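# Free a vial stuck on an autosampler needle

## Task

Take the vial that came up on the autosampler's needle off it and set it upright in the vacant well of the tray. At the end every other vial must still sit in its own well, the tray must be slid fully in, and the easily bent needle must be straight to within 2 degrees. Striking the glass hard, or letting it drop more than a few centimetres, counts as failure.

## Robot and tools

Robot: two UR7e-type arms, left_arm and right_arm, each with a two-finger parallel gripper (50 mm maximum gap). Calibrated bases in the scene frame: left_arm at (+0.064, +0.479, 0) m, right_arm at (+0.025, -0.492, 0) m, both turned only a fraction of a degree about z. The fingers point along the gripper's +z and close along its x. end_effector_position is the point midway between the pads; fingertips extend 17.5 mm past it. A wrist-camera block up to 12 cm long sticks out toward the gripper's -y and turns with it.

Frames: the scene frame has its origin on the table top between the arms, +z up, +x out over the table, left_arm on the +y side (image left/right do not follow these names). Every hand pose, velocity and target in results is given in that arm's own base frame. Offsets are along the arm's base axes; rotations pivot on the Hand target position.

execute_actions(actions, cameras): actions is a list of actions; each action is a list of up to 15 rows, one row per 1/30 s step; if fewer rows are given, the last one is held until step 15. Each row is one flat list of 18 numbers, all in [-1, 1], covering both arms: left dx, dy, dz, rx, ry, rz, gripper position, force_limit, speed, then the same nine for the right. dx..rz are offsets, not poses: they are measured from that arm's Hand target as it was when the action began (every row counts from that same start, not from the row before), scaled so 1.0 = 0.6 m or 180 degrees; rx, ry, rz form a single rotation vector. Sending the same offset again moves the arm further. Six zeros means no new pose request. The three gripper numbers are absolute settings: position +1 fully open, about -0.65 pads touching, -1 to grip (close until stopped); force_limit -1 about 20 N per pad, 0 about 102 N, +1 about 185 N; speed -1 = 20 mm/s, 0 = 85, +1 = 150. Both start at +1. Always resend the gripper numbers you want, since 0 is itself a command. Images come only with an empty actions list or when cameras names them (cam_high, cam_low, cam_left_wrist, cam_right_wrist, all 896x504, or "all").

move(target, speed, blend, stop_force, zero, blocking, cameras): target is one 18-number row or up to 15 rows, laid out as above; every row is an offset from the Hand targets at the move's start, not from the previous row. The gripper travels in a straight line. speed: m/s, 0.002 to 3.6, default 0.25 (turn rate twice that in rad/s), one value or one per row. blend: corner rounding in metres for lists, default 0 (stop at each). stop_force: 3 to 120 N, shared by both arms; an arm's path ends when its wrist sensor feels that much push against its travel, after which it backs off slightly and holds. Do not rely on it while the gripper rotates, and omit it when pulling away from something you press on. zero (with stop_force only): true re-zeros before the move, false keeps the old zero. blocking=false returns early (not with stop_force). The result adds a move: line such as done, off_target, moving, held or fault, plus limits=paced (pose clipped) or limits=held (steps withheld). Moves do not avoid obstacles or the other arm.

wait(seconds 0 to 3600) lets time pass; stop() brakes a running move; zoom_image(camera, region [x0, y0, x1, y1], at most 504 by 504 pixels) enlarges part of the latest image; zero_wrist_force(arm) tares that arm's sensor; read_manual(section "licences") gives licence text; finished_scene(scene) ends the current scene, given its number, irreversibly.

Results: positions in metres, orientation quat wxyz, velocities in m/s and rad/s; velocities are omitted when joints are essentially still. Hand target is the last commanded pose after clipping; the next offsets count from it, and the gripper may rest a little short of it. Tool commands shows current gripper commands. object_status: 0 moving, 1 blocked while opening, 2 blocked while closing (a grip), 3 reached the set position or pads met (likely nothing held). Gap in mm is about (250 - position_measured) x 0.202. Wrist force and torque are in the end-effector axes, a push showing as force from the surface into the arm, plus a peak line. Joint torques are total drive output, noisy and offset. Motor temperatures appear; MOTOR HOT at 70 °C, brakes at 85 °C for 30 to 60 s.

Cautions: the commanded orientation is clipped to within 32 degrees of the measured one per step; motion lags commands by about 0.09 or 0.17 to 0.22 s and fast moves overshoot. An arm stops for 10 s if outside force reaches roughly 150 N (±25) or joint contact torque hits its limit (130 N m for shoulder and elbow, 24.3 N m for wrists), or a joint strays from its plan. Being stiff, an arm commanded even slightly into a firm surface can fault; stop pressing by commanding back past the gripper. Avoid paths near an arm's own base, which can whip the elbow. A clearance check holds back arms that come close, but contact between arms, including closing a gripper on the other's fingers, can end the scene. Handle the vial gently, never drop it more than a few centimetres, keep other vials in their wells, and do not bend the needle. Loose objects may occasionally be nudged by outside pushes; nothing may end up off the table.

Each tool is called after "Call:" by a JSON object that holds its "name" and its "arguments", one argument or row to a line.

## Session

Call:
{"name": "execute_actions", "arguments": {
  "actions": []
}}

Scene clock: 0.00 s.
left_arm: end_effector_position=(+0.2999, -0.4625, +0.1199) position_measured=3 object_status=3 end_effector_quat_wxyz=(+0.093, +0.842, +0.531, -0.020) | right_arm: end_effector_position=(+0.4439, +0.4872, +0.3745) position_measured=4 object_status=3 end_effector_quat_wxyz=(-0.497, +0.785, -0.209, -0.306)
Joint positions: left_arm=[-1.242 -1.411 2.028 -2.378 -1.566 -0.797] | right_arm=[3.832 -1.915 -1.704 -0.238 2.632 3.304]
Joint velocities: within noise
Joint torques (N m): no reading
Motor temperatures (°C): left_arm=[35 30 27 33 41 41] | right_arm=[38 36 35 43 43 39]
Wrist force (N): no reading
Wrist torque (N m): no reading
Wrist force, peak (N): no reading
Hand target: left_arm +0.2999, -0.4625, +0.1199; +0.093, +0.842, +0.531, -0.020 | right_arm +0.4439, +0.4872, +0.3745; -0.497, +0.785, -0.209, -0.306
Tool commands: left_gripper/position=+1.0 left_gripper/force_limit=+1.0 left_gripper/speed=+1.0 right_gripper/position=+1.0 right_gripper/force_limit=+1.0 right_gripper/speed=+1.0

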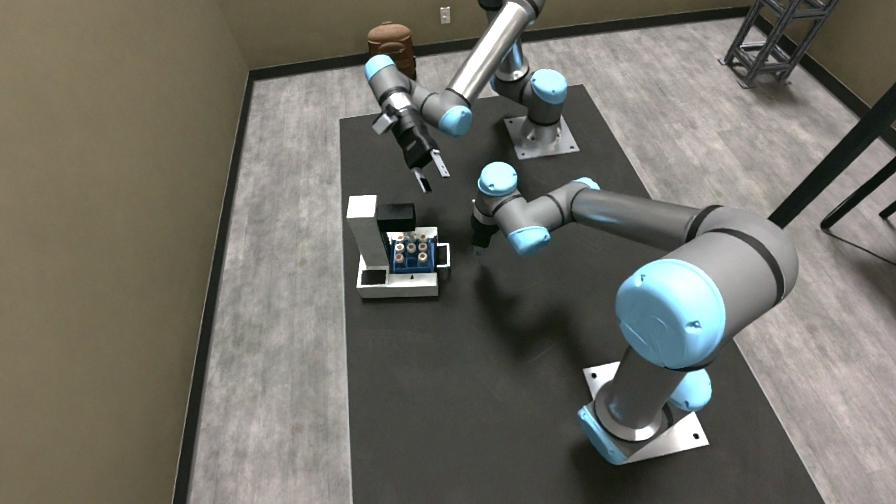

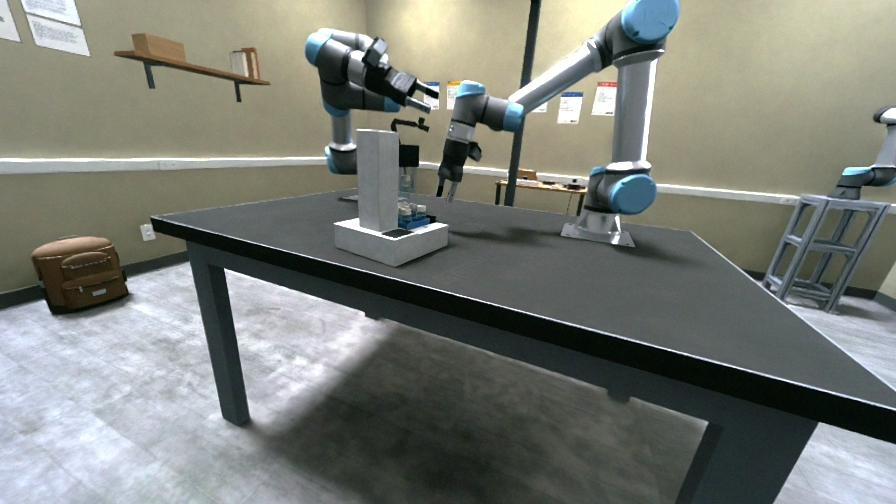

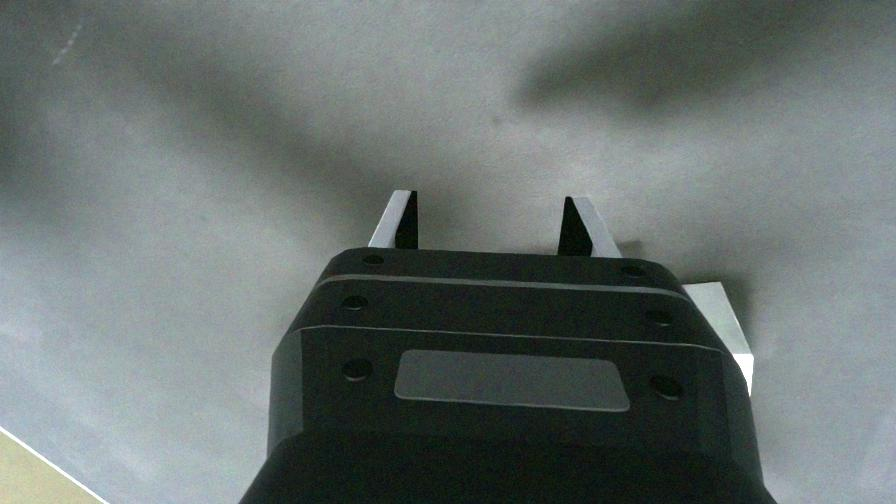

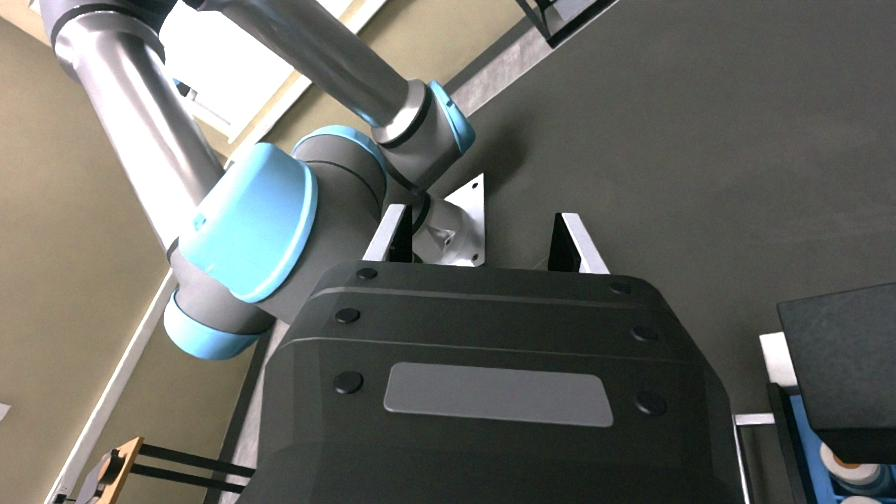

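Call:
{"name": "zoom_image", "arguments": {
  "camera": "cam_high",
  "region": [330, 180, 470, 310]
}}

Call:
{"name": "zoom_image", "arguments": {
  "camera": "cam_low",
  "region": [320, 110, 480, 280]
}}

Scaled by 3.600 from the camera's image (finer frame: 1280x720).

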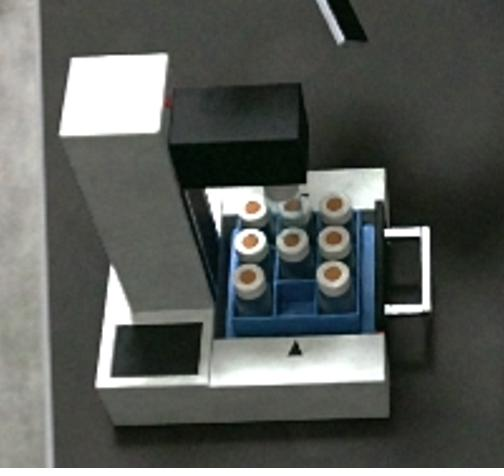

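Scaled by 2.965 from the camera's image (finer frame: 1280x720).

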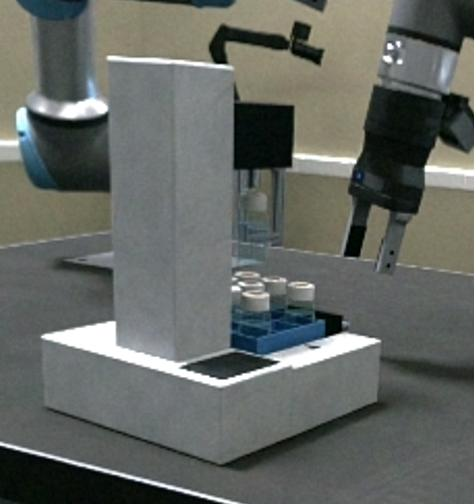

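Call:
{"name": "move", "arguments": {
  "target": [0,0.42,0.25,0,0,0,1,1,1,0,0,0,0,0,0,1,1,1]
}}

Call:
{"name": "move", "arguments": {
  "target": [0,0,0,0,0,0,1,1,1,-0.33,0,0,-0.084,-0.297,-0.510,1,1,1],
  "speed": 0.4,
  "cameras": ["cam_high","cam_right_wrist"]
}}

Scene clock: 4.43 s.
left_arm: end_effector_position=(+0.2999, -0.2106, +0.2699) position_measured=3 object_status=3 end_effector_quat_wxyz=(+0.093, +0.842, +0.531, -0.020) | right_arm: end_effector_position=(+0.4439, +0.4872, +0.3745) position_measured=4 object_status=3 end_effector_quat_wxyz=(-0.497, +0.785, -0.209, -0.306)
Joint positions: left_arm=[-0.946 -2.033 2.127 -1.849 -1.622 -0.506] | right_arm=[3.832 -1.915 -1.704 -0.238 2.632 3.304]
Joint torques (N m): left_arm=[8.19 -13.68 -19.66 -1.34 1.49 -0.04] | right_arm=[0.25 40.74 22.49 2.94 1.43 -0.08]
Wrist force (N): left_arm=[0.0 0.6 0.3] | right_arm=[-0.4 0.0 0.2]
Wrist torque (N m): left_arm=[0.09 0.01 0.14] | right_arm=[0.00 0.06 0.00]
Wrist force, peak (N): left_arm=[-2.7 1.0 2.3] | right_arm=[-0.5 0.0 0.4]
Hand target: left_arm +0.2999, -0.2105, +0.2699; +0.093, +0.842, +0.531, -0.020 | right_arm +0.4439, +0.4872, +0.3745; -0.497, +0.785, -0.209, -0.306
Off the commanded pose: left_arm 0.000 m, 0 deg | right_arm 0.000 m, 0 deg.
move: done

Scene clock: 8.67 s.
left_arm: end_effector_position=(+0.2999, -0.2105, +0.2699) position_measured=3 object_status=3 end_effector_quat_wxyz=(+0.093, +0.842, +0.531, -0.020) | right_arm: end_effector_position=(+0.2459, +0.4872, +0.3746) position_measured=4 object_status=3 end_effector_quat_wxyz=(+0.500, -0.500, +0.500, -0.500) end_effector_velocity=(+0.000, -0.001, +0.001) end_effector_angular_velocity=(-0.002, -0.001, +0.001)
Joint positions: left_arm=[-0.946 -2.033 2.127 -1.848 -1.622 -0.506] | right_arm=[5.016 -1.784 -1.624 -2.871 0.304 6.279]
Joint velocities: left_arm=[within noise] | right_arm=[0.001 0.001 0 -0.005 0 0.001]
Joint torques (N m): left_arm=[9.92 -14.9 -18.03 -1.39 0.87 2.44] | right_arm=[3.85 33.41 9.83 -2.05 -2.87 1.59]
Wrist force (N): left_arm=[0.0 0.3 0.3] | right_arm=[-0.7 0.4 0.2]
Wrist torque (N m): left_arm=[0.05 0.01 0.12] | right_arm=[0.00 0.57 0.64]
Wrist force, peak (N): left_arm=[0.0 0.7 0.7] | right_arm=[-1.5 1.0 0.0]
Hand target: left_arm +0.2999, -0.2105, +0.2699; +0.093, +0.842, +0.531, -0.020 | right_arm +0.2459, +0.4872, +0.3745; +0.500, -0.500, +0.500, -0.500
Off the commanded pose: left_arm 0.000 m, 0 deg | right_arm 0.000 m, 0 deg.
move: done

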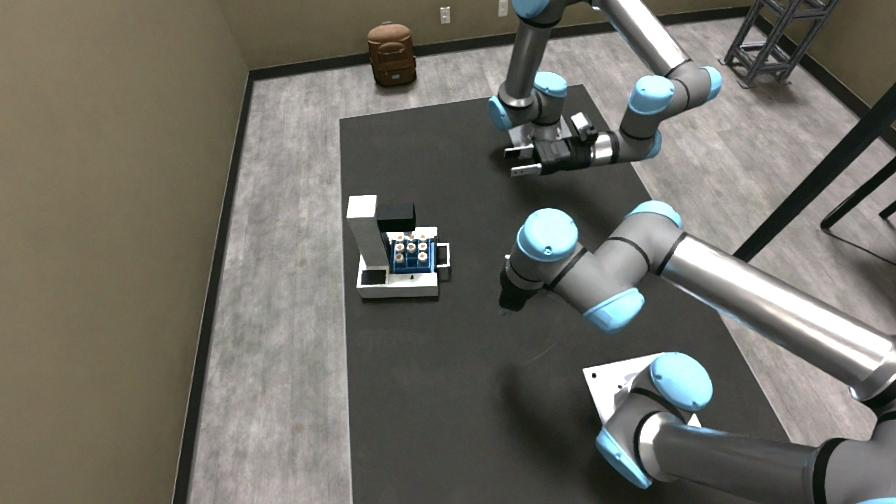

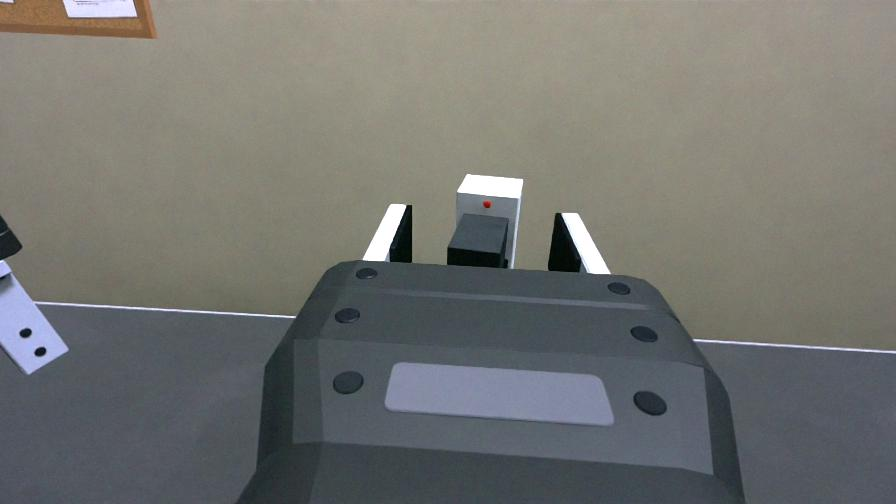

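Call:
{"name": "move", "arguments": {
  "target": [0,0,0,0,0,0,1,1,1,0.08,0,-0.38,0,0,0,1,1,1],
  "cameras": ["cam_high","cam_low","cam_right_wrist"]
}}

Call:
{"name": "zoom_image", "arguments": {
  "camera": "cam_right_wrist",
  "region": [350, 60, 650, 290]
}}

Scene clock: 10.30 s.
left_arm: end_effector_position=(+0.2999, -0.2105, +0.2699) position_measured=3 object_status=3 end_effector_quat_wxyz=(+0.093, +0.842, +0.531, -0.020) | right_arm: end_effector_position=(+0.2939, +0.4872, +0.1466) position_measured=4 object_status=3 end_effector_quat_wxyz=(+0.500, -0.500, +0.500, -0.500)
Joint positions: left_arm=[-0.946 -2.033 2.127 -1.848 -1.622 -0.506] | right_arm=[4.917 -2.071 -1.898 -2.308 0.205 6.277]
Joint torques (N m): left_arm=[9.45 -14.84 -17.48 -1.59 0.72 2.39] | right_arm=[6.48 24.58 28.6 -0.5 2.67 1.67]
Wrist force (N): left_arm=[-0.2 0.6 0.3] | right_arm=[-0.5 0.8 0.8]
Wrist torque (N m): left_arm=[0.09 0.04 0.12] | right_arm=[0.04 0.55 0.60]
Wrist force, peak (N): left_arm=[-0.3 0.5 0.5] | right_arm=[-0.4 4.2 1.3]
Hand target: left_arm +0.2999, -0.2105, +0.2699; +0.093, +0.842, +0.531, -0.020 | right_arm +0.2939, +0.4872, +0.1465; +0.500, -0.500, +0.500, -0.500
Off the commanded pose: left_arm 0.000 m, 0 deg | right_arm 0.000 m, 0 deg.
move: done

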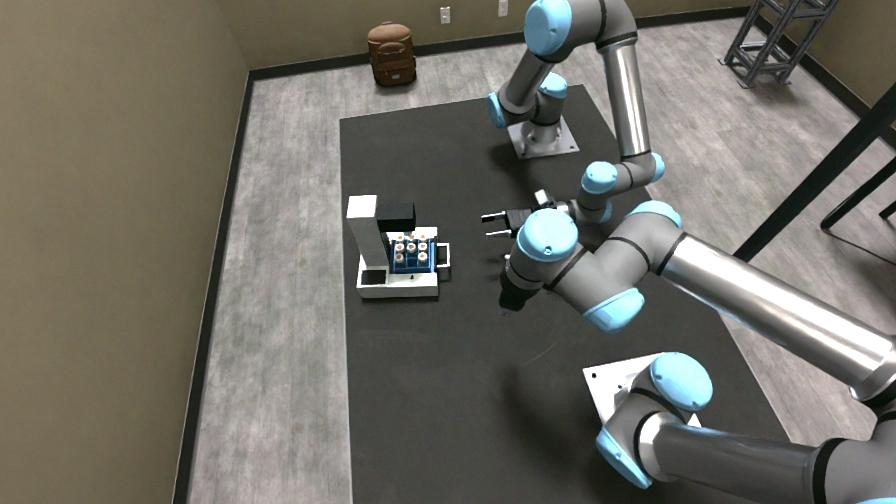

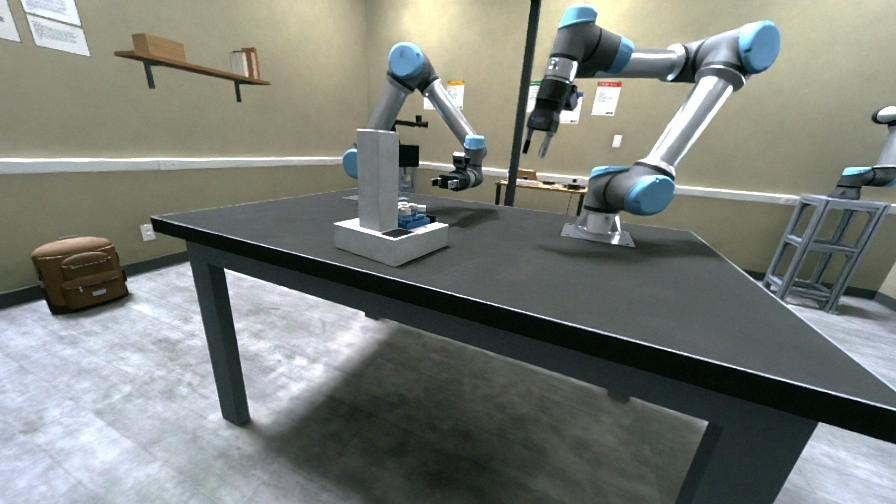

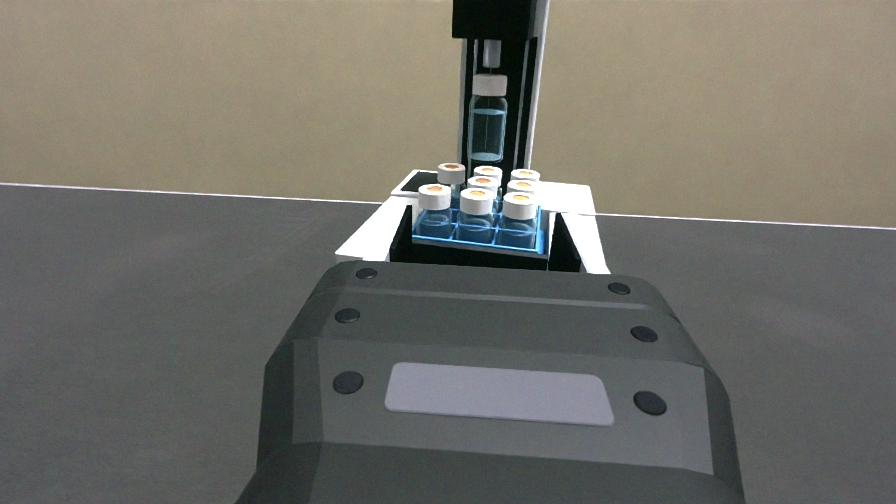

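Scaled by 1.680 from the camera's image (finer frame: 1280x720).

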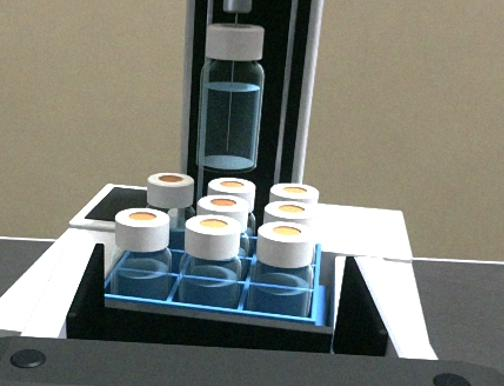

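Call:
{"name": "move", "arguments": {
  "target": [0,0,0,0,0,0,1,1,1,0.16667,0,0.033333,0,0,0,1,1,1],
  "cameras": ["cam_low","cam_right_wrist"]
}}

Call:
{"name": "zoom_image", "arguments": {
  "camera": "cam_right_wrist",
  "region": [350, 0, 650, 290]
}}

Call:
{"name": "zoom_image", "arguments": {
  "camera": "cam_low",
  "region": [320, 110, 500, 280]
}}

Scene clock: 13.00 s.
left_arm: end_effector_position=(+0.2999, -0.2105, +0.2699) position_measured=3 object_status=3 end_effector_quat_wxyz=(+0.093, +0.842, +0.531, -0.020) | right_arm: end_effector_position=(+0.3938, +0.4872, +0.1666) position_measured=4 object_status=3 end_effector_quat_wxyz=(+0.500, -0.500, +0.500, -0.500) end_effector_velocity=(+0.000, +0.000, -0.001) end_effector_angular_velocity=(-0.002, +0.000, +0.000)
Joint positions: left_arm=[-0.946 -2.033 2.127 -1.848 -1.622 -0.506] | right_arm=[4.709 -2.062 -1.842 -2.343 -0.003 6.248]
Joint velocities: left_arm=[within noise] | right_arm=[0 -0.001 0 -0.005 0 0.004]
Joint torques (N m): left_arm=[9.17 -14.45 -17.73 -1.76 0.32 2.26] | right_arm=[-7.65 25.84 12.75 -1.24 -2.5 1.72]
Wrist force (N): left_arm=[0.0 0.4 0.4] | right_arm=[-0.9 0.8 0.4]
Wrist torque (N m): left_arm=[0.05 0.01 0.12] | right_arm=[0.07 0.61 0.51]
Wrist force, peak (N): left_arm=[0.1 0.7 0.5] | right_arm=[-0.4 -0.2 3.8]
Hand target: left_arm +0.2999, -0.2105, +0.2699; +0.093, +0.842, +0.531, -0.020 | right_arm +0.3939, +0.4872, +0.1665; +0.500, -0.500, +0.500, -0.500
Off the commanded pose: left_arm 0.000 m, 0 deg | right_arm 0.000 m, 0 deg.
move: done

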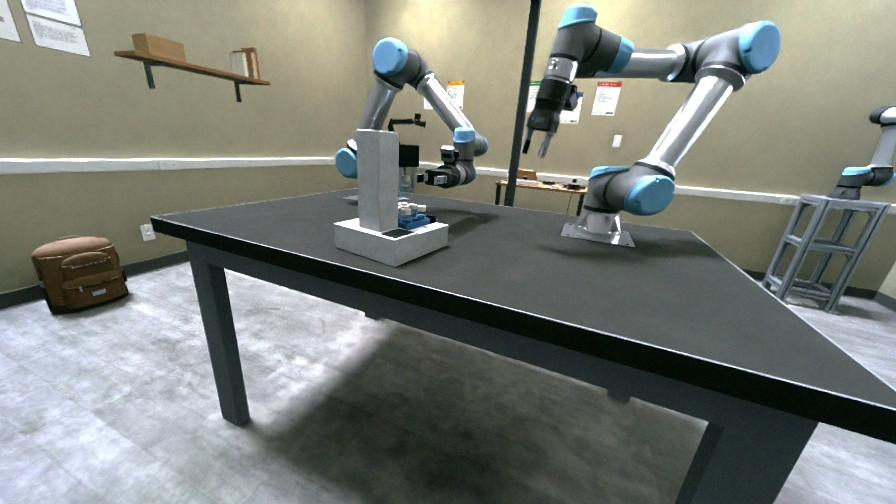

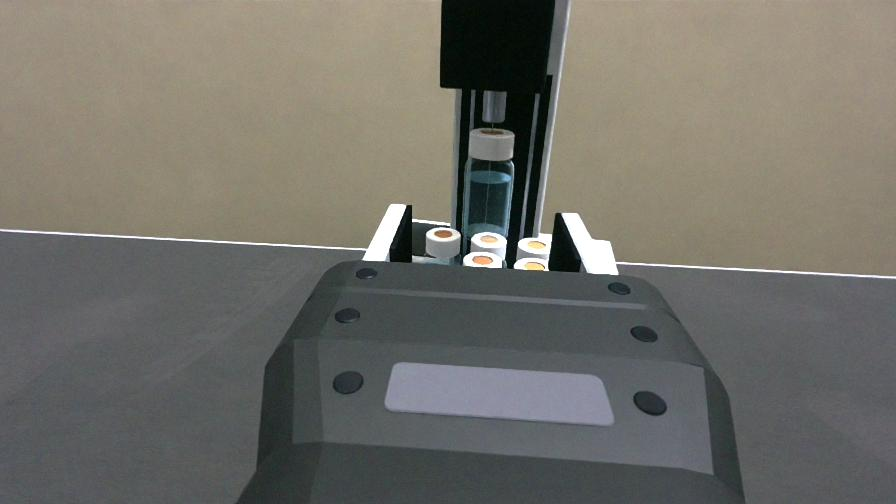

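Scaled by 1.680 from the camera's image (finer frame: 1280x720).

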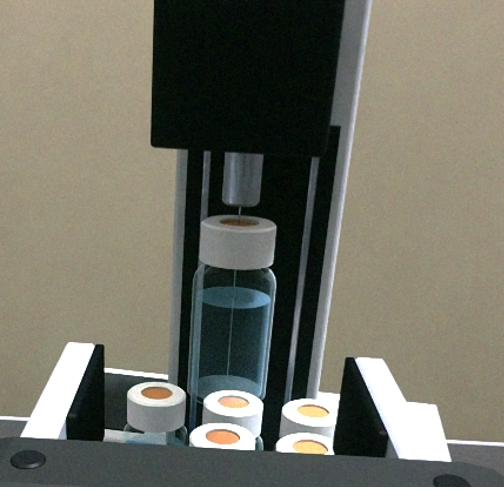

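Scaled by 2.800 from the camera's image (finer frame: 1280x720).

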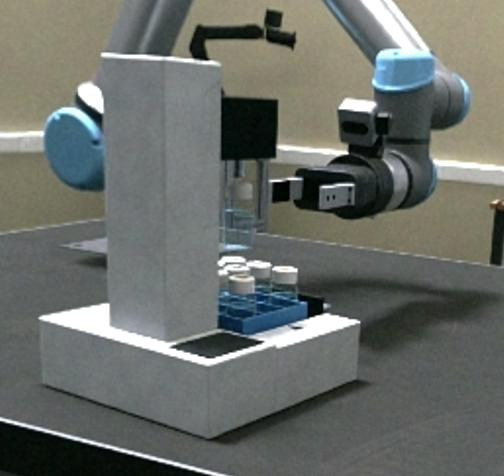

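Call:
{"name": "move", "arguments": {
  "target": [0,0,0,0,0,0,1,1,1,-0.02,0.0,0.1,0.385,0.385,-0.385,1,1,1],
  "cameras": ["cam_high","cam_right_wrist"],
  "speed": 0.4
}}

Call:
{"name": "zoom_image", "arguments": {
  "camera": "cam_right_wrist",
  "region": [300, 0, 700, 300]
}}

Scene clock: 20.43 s.
left_arm: end_effector_position=(+0.2999, -0.2105, +0.2699) position_measured=3 object_status=3 end_effector_quat_wxyz=(+0.093, +0.842, +0.531, -0.020) | right_arm: end_effector_position=(+0.3819, +0.4871, +0.2265) position_measured=4 object_status=3 end_effector_quat_wxyz=(+0.000, +0.000, +1.000, +0.001)
Joint positions: left_arm=[-0.946 -2.033 2.127 -1.848 -1.622 -0.506] | right_arm=[4.264 -1.861 -1.497 -1.353 1.571 5.835]
Joint torques (N m): left_arm=[9.09 -14.54 -18.28 -1.96 -0.55 2.13] | right_arm=[-2.56 26.16 38.46 2.38 1.64 -0.78]
Wrist force (N): left_arm=[0.1 0.4 0.3] | right_arm=[-0.2 0.7 -0.2]
Wrist torque (N m): left_arm=[0.06 0.00 0.12] | right_arm=[0.17 -0.15 -0.04]
Wrist force, peak (N): left_arm=[0.0 0.7 0.6] | right_arm=[-0.3 1.2 0.8]
Hand target: left_arm +0.2999, -0.2105, +0.2699; +0.093, +0.842, +0.531, -0.020 | right_arm +0.3819, +0.4872, +0.2265; +0.000, +0.000, +1.000, +0.001
Off the commanded pose: left_arm 0.000 m, 0 deg | right_arm 0.000 m, 0 deg.
move: done

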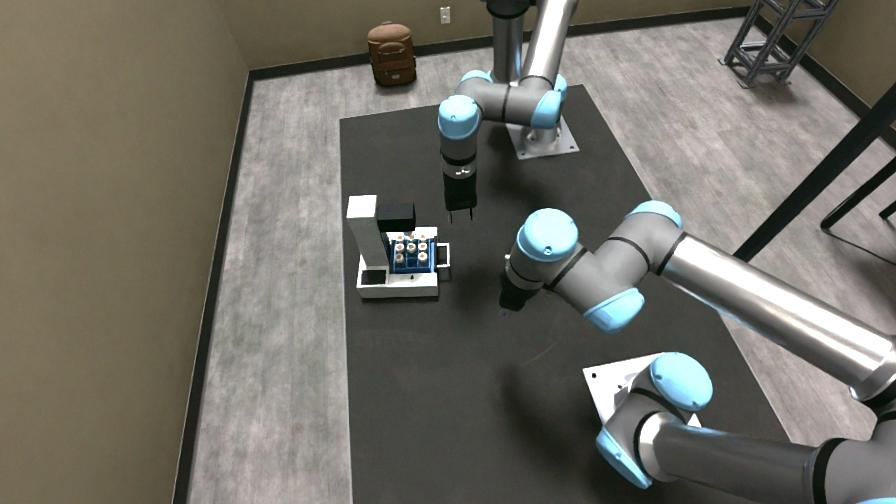

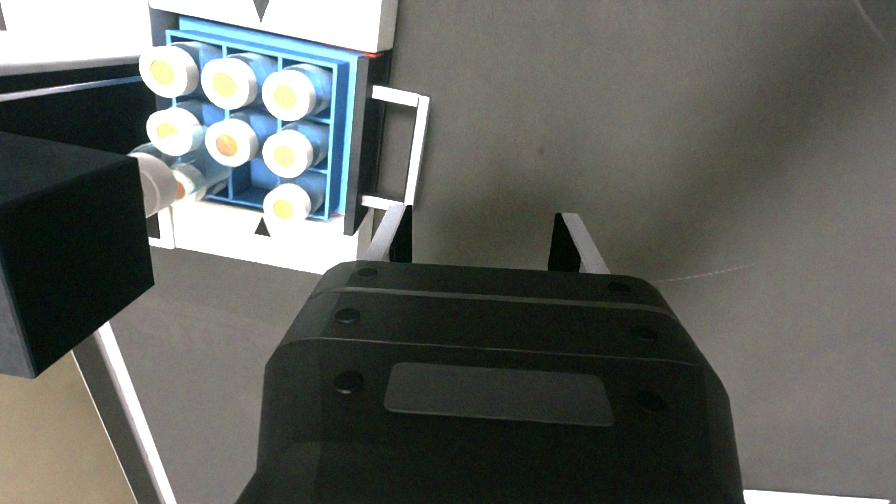

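Scaled by 1.260 from the camera's image (finer frame: 1280x720).

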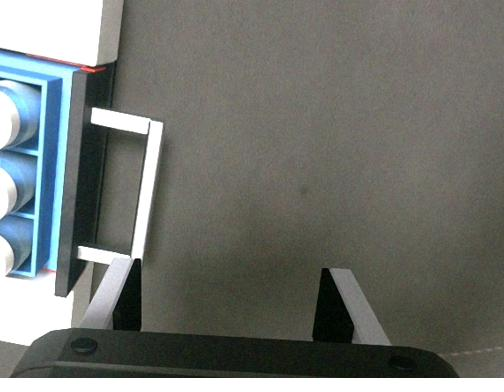

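Call:
{"name": "move", "arguments": {
  "target": [0,0,0,0,0,0,1,1,1,0.07,0.0367,-0.15,0,0,-0.0567,0.14,1,1],
  "cameras": ["cam_low","cam_right_wrist"]
}}

Call:
{"name": "zoom_image", "arguments": {
  "camera": "cam_right_wrist",
  "region": [200, 0, 600, 300]
}}

Call:
{"name": "zoom_image", "arguments": {
  "camera": "cam_low",
  "region": [340, 130, 500, 280]
}}

Scene clock: 23.23 s.
left_arm: end_effector_position=(+0.2999, -0.2105, +0.2699) position_measured=3 object_status=3 end_effector_quat_wxyz=(+0.093, +0.842, +0.531, -0.020) | right_arm: end_effector_position=(+0.4239, +0.5093, +0.1368) position_measured=132 object_status=3 end_effector_quat_wxyz=(+0.000, +0.089, +0.996, +0.001)
Joint positions: left_arm=[-0.946 -2.033 2.127 -1.848 -1.622 -0.506] | right_arm=[4.22 -2.024 -1.507 -1.18 1.572 5.969]
Joint torques (N m): left_arm=[9.32 -14.45 -17.4 -2.27 -0.94 2.1] | right_arm=[6.37 37.77 11.25 4.17 -2.86 1.31]
Wrist force (N): left_arm=[0.3 0.4 0.3] | right_arm=[-0.1 0.7 0.0]
Wrist torque (N m): left_arm=[0.07 -0.03 0.13] | right_arm=[0.19 -0.17 -0.04]
Wrist force, peak (N): left_arm=[-0.2 0.4 0.7] | right_arm=[1.3 0.0 -3.2]
Hand target: left_arm +0.2999, -0.2105, +0.2699; +0.093, +0.842, +0.531, -0.020 | right_arm +0.4239, +0.5093, +0.1365; +0.000, +0.089, +0.996, +0.001
Off the commanded pose: left_arm 0.000 m, 0 deg | right_arm 0.000 m, 0 deg.
move: done

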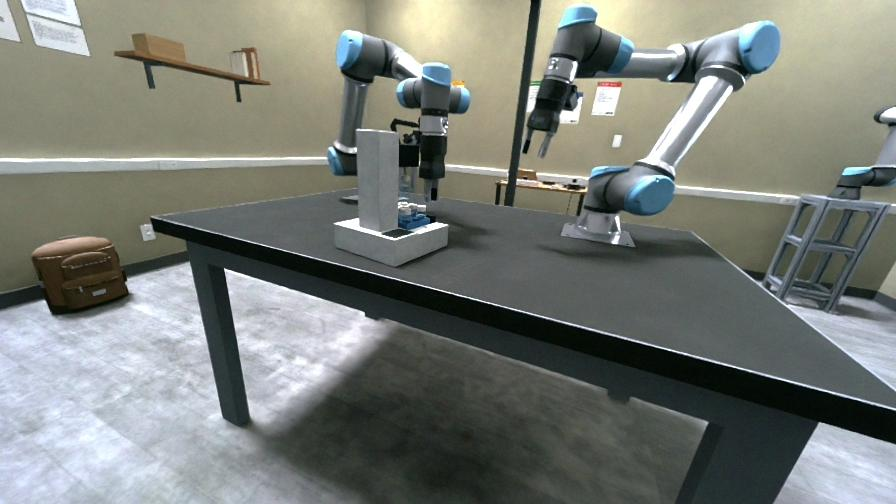

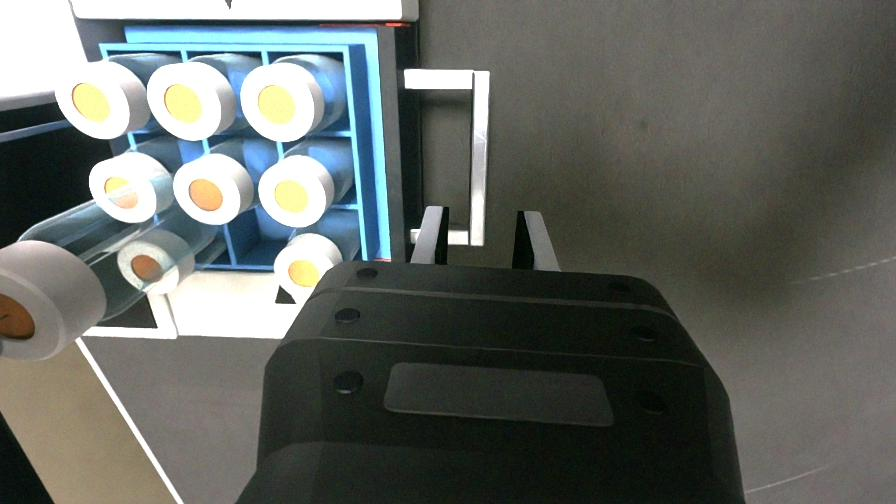

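Scaled by 1.260 from the camera's image (finer frame: 1280x720).

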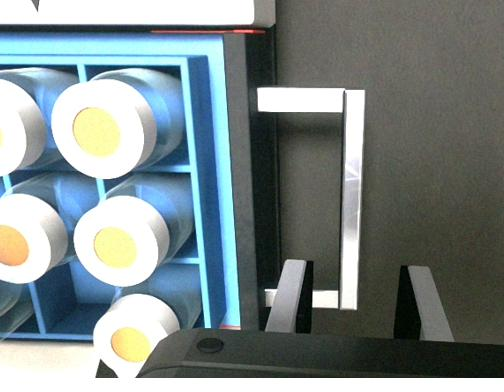

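Scaled by 3.150 from the camera's image (finer frame: 1280x720).

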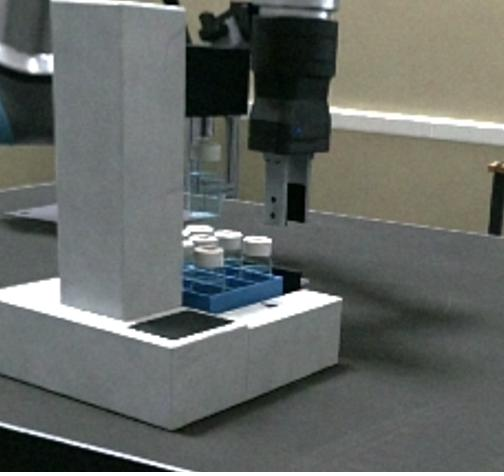

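Call:
{"name": "move", "arguments": {
  "target": [0,0,0,0,0,0,1,1,1,0.0013,-0.0213,-0.0417,0,0,0,0.14,1,1],
  "speed": 0.1,
  "cameras": ["cam_low","cam_right_wrist"]
}}

Call:
{"name": "zoom_image", "arguments": {
  "camera": "cam_right_wrist",
  "region": [350, 0, 650, 300]
}}

Call:
{"name": "zoom_image", "arguments": {
  "camera": "cam_low",
  "region": [380, 150, 460, 260]
}}

Scene clock: 25.37 s.
left_arm: end_effector_position=(+0.2999, -0.2105, +0.2699) position_measured=3 object_status=3 end_effector_quat_wxyz=(+0.093, +0.842, +0.531, -0.020) | right_arm: end_effector_position=(+0.4247, +0.4964, +0.1114) position_measured=132 object_status=3 end_effector_quat_wxyz=(+0.000, +0.089, +0.996, +0.001)
Joint positions: left_arm=[-0.946 -2.033 2.127 -1.848 -1.622 -0.506] | right_arm=[4.21 -2.029 -1.571 -1.112 1.572 5.959]
Joint torques (N m): left_arm=[8.92 -14.84 -18.18 -2.31 -0.92 2.09] | right_arm=[7.39 57.96 30.39 3.26 -2.2 1.75]
Wrist force (N): left_arm=[0.2 0.6 0.4] | right_arm=[-0.1 0.8 -0.1]
Wrist torque (N m): left_arm=[0.10 -0.03 0.13] | right_arm=[0.20 -0.18 -0.06]
Wrist force, peak (N): left_arm=[0.0 0.7 0.6] | right_arm=[0.8 1.9 -1.7]
Hand target: left_arm +0.2999, -0.2105, +0.2699; +0.093, +0.842, +0.531, -0.020 | right_arm +0.4247, +0.4965, +0.1115; +0.000, +0.089, +0.996, +0.001
Off the commanded pose: left_arm 0.000 m, 0 deg | right_arm 0.000 m, 0 deg.
move: done

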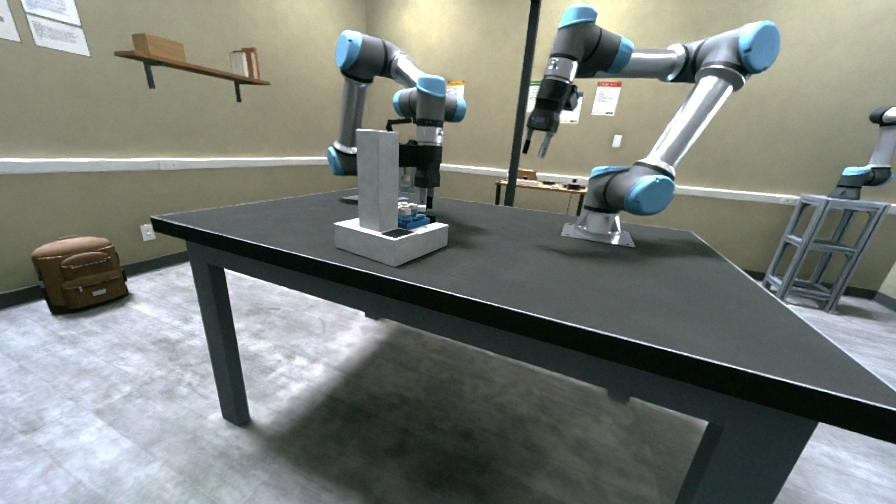

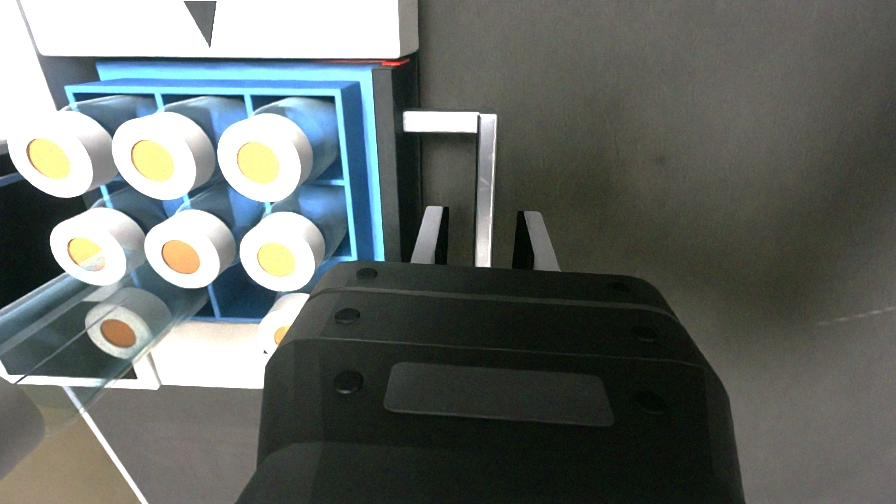

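Scaled by 1.680 from the camera's image (finer frame: 1280x720).

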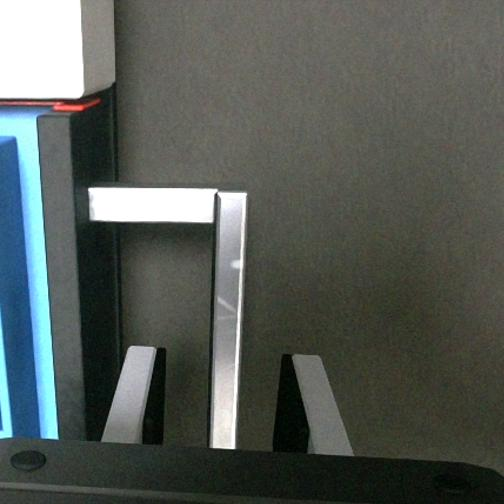

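Scaled by 4.582 from the camera's image (finer frame: 1280x720).

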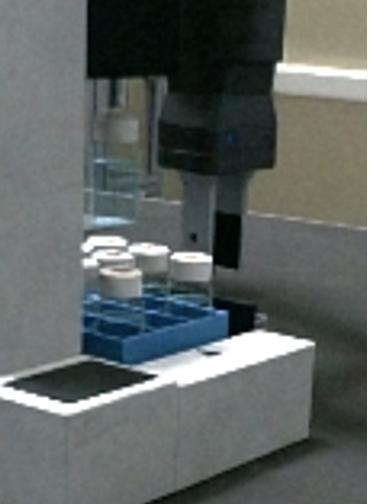

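Call:
{"name": "move", "arguments": {
  "target": [0,0,0,0,0,0,1,1,1,-0.0025,0.001,-0.0667,0,0,0,0.14,1,1],
  "speed": 0.08,
  "stop_force": 6,
  "cameras": ["cam_right_wrist"]
}}

Call:
{"name": "zoom_image", "arguments": {
  "camera": "cam_right_wrist",
  "region": [350, 100, 600, 350]
}}

Scene clock: 29.57 s.
left_arm: end_effector_position=(+0.2999, -0.2105, +0.2699) position_measured=3 object_status=3 end_effector_quat_wxyz=(+0.093, +0.842, +0.531, -0.020) | right_arm: end_effector_position=(+0.4232, +0.4971, +0.0715) position_measured=132 object_status=3 end_effector_quat_wxyz=(+0.000, +0.089, +0.996, +0.001)
Joint positions: left_arm=[-0.946 -2.033 2.127 -1.848 -1.622 -0.506] | right_arm=[4.212 -2.073 -1.618 -1.021 1.572 5.962]
Joint torques (N m): left_arm=[8.84 -14.04 -18.07 -2.6 -0.9 2] | right_arm=[-2.46 60.5 35.52 4.31 2.34 -1.41]
Wrist force (N): left_arm=[0.1 0.5 0.6] | right_arm=[0.2 0.6 0.0]
Wrist torque (N m): left_arm=[0.08 -0.01 0.13] | right_arm=[0.15 -0.22 -0.14]
Wrist force, peak (N): left_arm=[0.0 0.8 0.5] | right_arm=[-0.3 0.4 -2.2]
Hand target: left_arm +0.2999, -0.2105, +0.2699; +0.093, +0.842, +0.531, -0.020 | right_arm +0.4232, +0.4971, +0.0715; +0.000, +0.089, +0.996, +0.001
Off the commanded pose: left_arm 0.000 m, 0 deg | right_arm 0.000 m, 0 deg.
move: done

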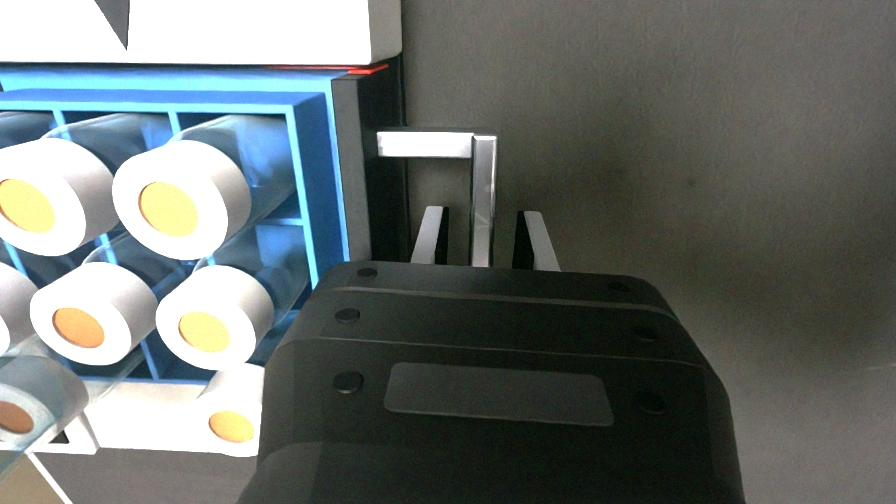

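Scaled by 2.016 from the camera's image (finer frame: 1280x720).

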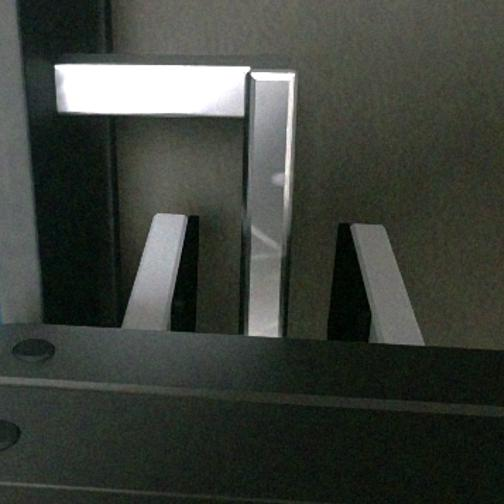

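Call:
{"name": "move", "arguments": {
  "target": [0,0,0,0,0,0,1,1,1,0,0,-0.03,0,0,0,0.14,1,1],
  "speed": 0.05,
  "stop_force": 6,
  "cameras": ["cam_low","cam_right_wrist"]
}}

Call:
{"name": "zoom_image", "arguments": {
  "camera": "cam_right_wrist",
  "region": [350, 100, 600, 350]
}}

Call:
{"name": "zoom_image", "arguments": {
  "camera": "cam_low",
  "region": [380, 150, 460, 260]
}}

Scene clock: 31.53 s.
left_arm: end_effector_position=(+0.2999, -0.2105, +0.2699) position_measured=3 object_status=3 end_effector_quat_wxyz=(+0.093, +0.842, +0.531, -0.020) | right_arm: end_effector_position=(+0.4232, +0.4971, +0.0535) position_measured=132 object_status=3 end_effector_quat_wxyz=(+0.000, +0.089, +0.996, +0.001)
Joint positions: left_arm=[-0.946 -2.033 2.127 -1.848 -1.622 -0.506] | right_arm=[4.212 -2.096 -1.635 -0.981 1.572 5.962]
Joint torques (N m): left_arm=[8.75 -14.01 -17.91 -2.71 -0.92 2] | right_arm=[-3.5 60.13 35.35 2.63 2.17 -1.49]
Wrist force (N): left_arm=[-0.1 0.5 0.3] | right_arm=[0.0 0.9 0.1]
Wrist torque (N m): left_arm=[0.08 0.03 0.12] | right_arm=[0.19 -0.18 -0.13]
Wrist force, peak (N): left_arm=[-0.1 0.6 0.5] | right_arm=[0.0 1.0 -1.0]
Hand target: left_arm +0.2999, -0.2105, +0.2699; +0.093, +0.842, +0.531, -0.020 | right_arm +0.4232, +0.4971, +0.0535; +0.000, +0.089, +0.996, +0.001
Off the commanded pose: left_arm 0.000 m, 0 deg | right_arm 0.000 m, 0 deg.
move: done

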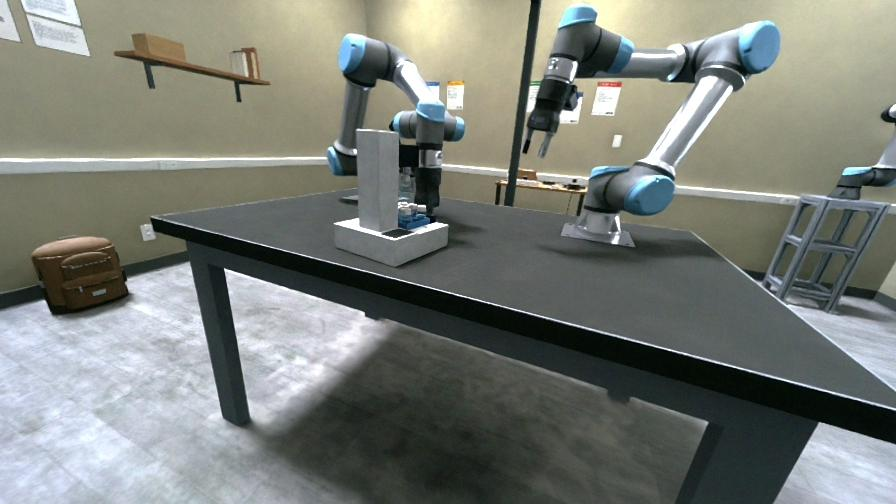

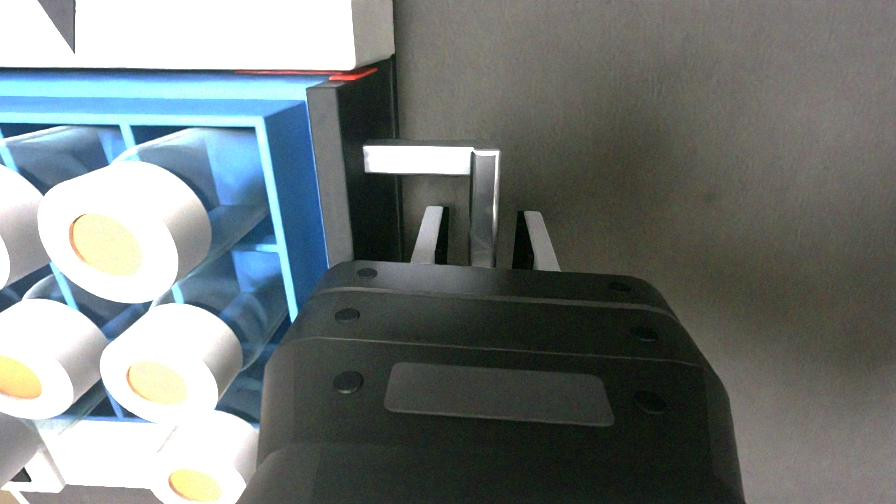

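Scaled by 2.016 from the camera's image (finer frame: 1280x720).

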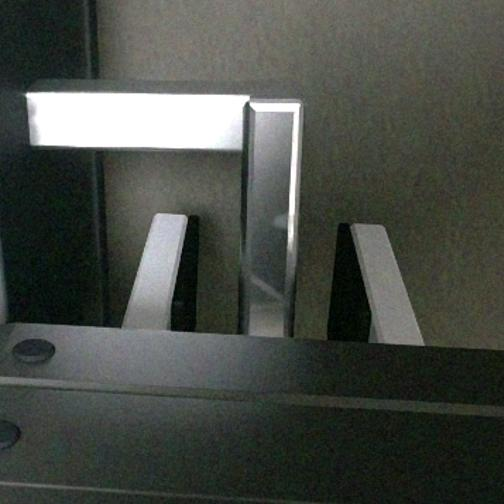

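Scaled by 4.582 from the camera's image (finer frame: 1280x720).

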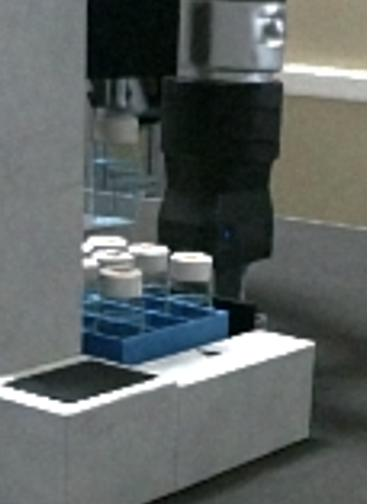

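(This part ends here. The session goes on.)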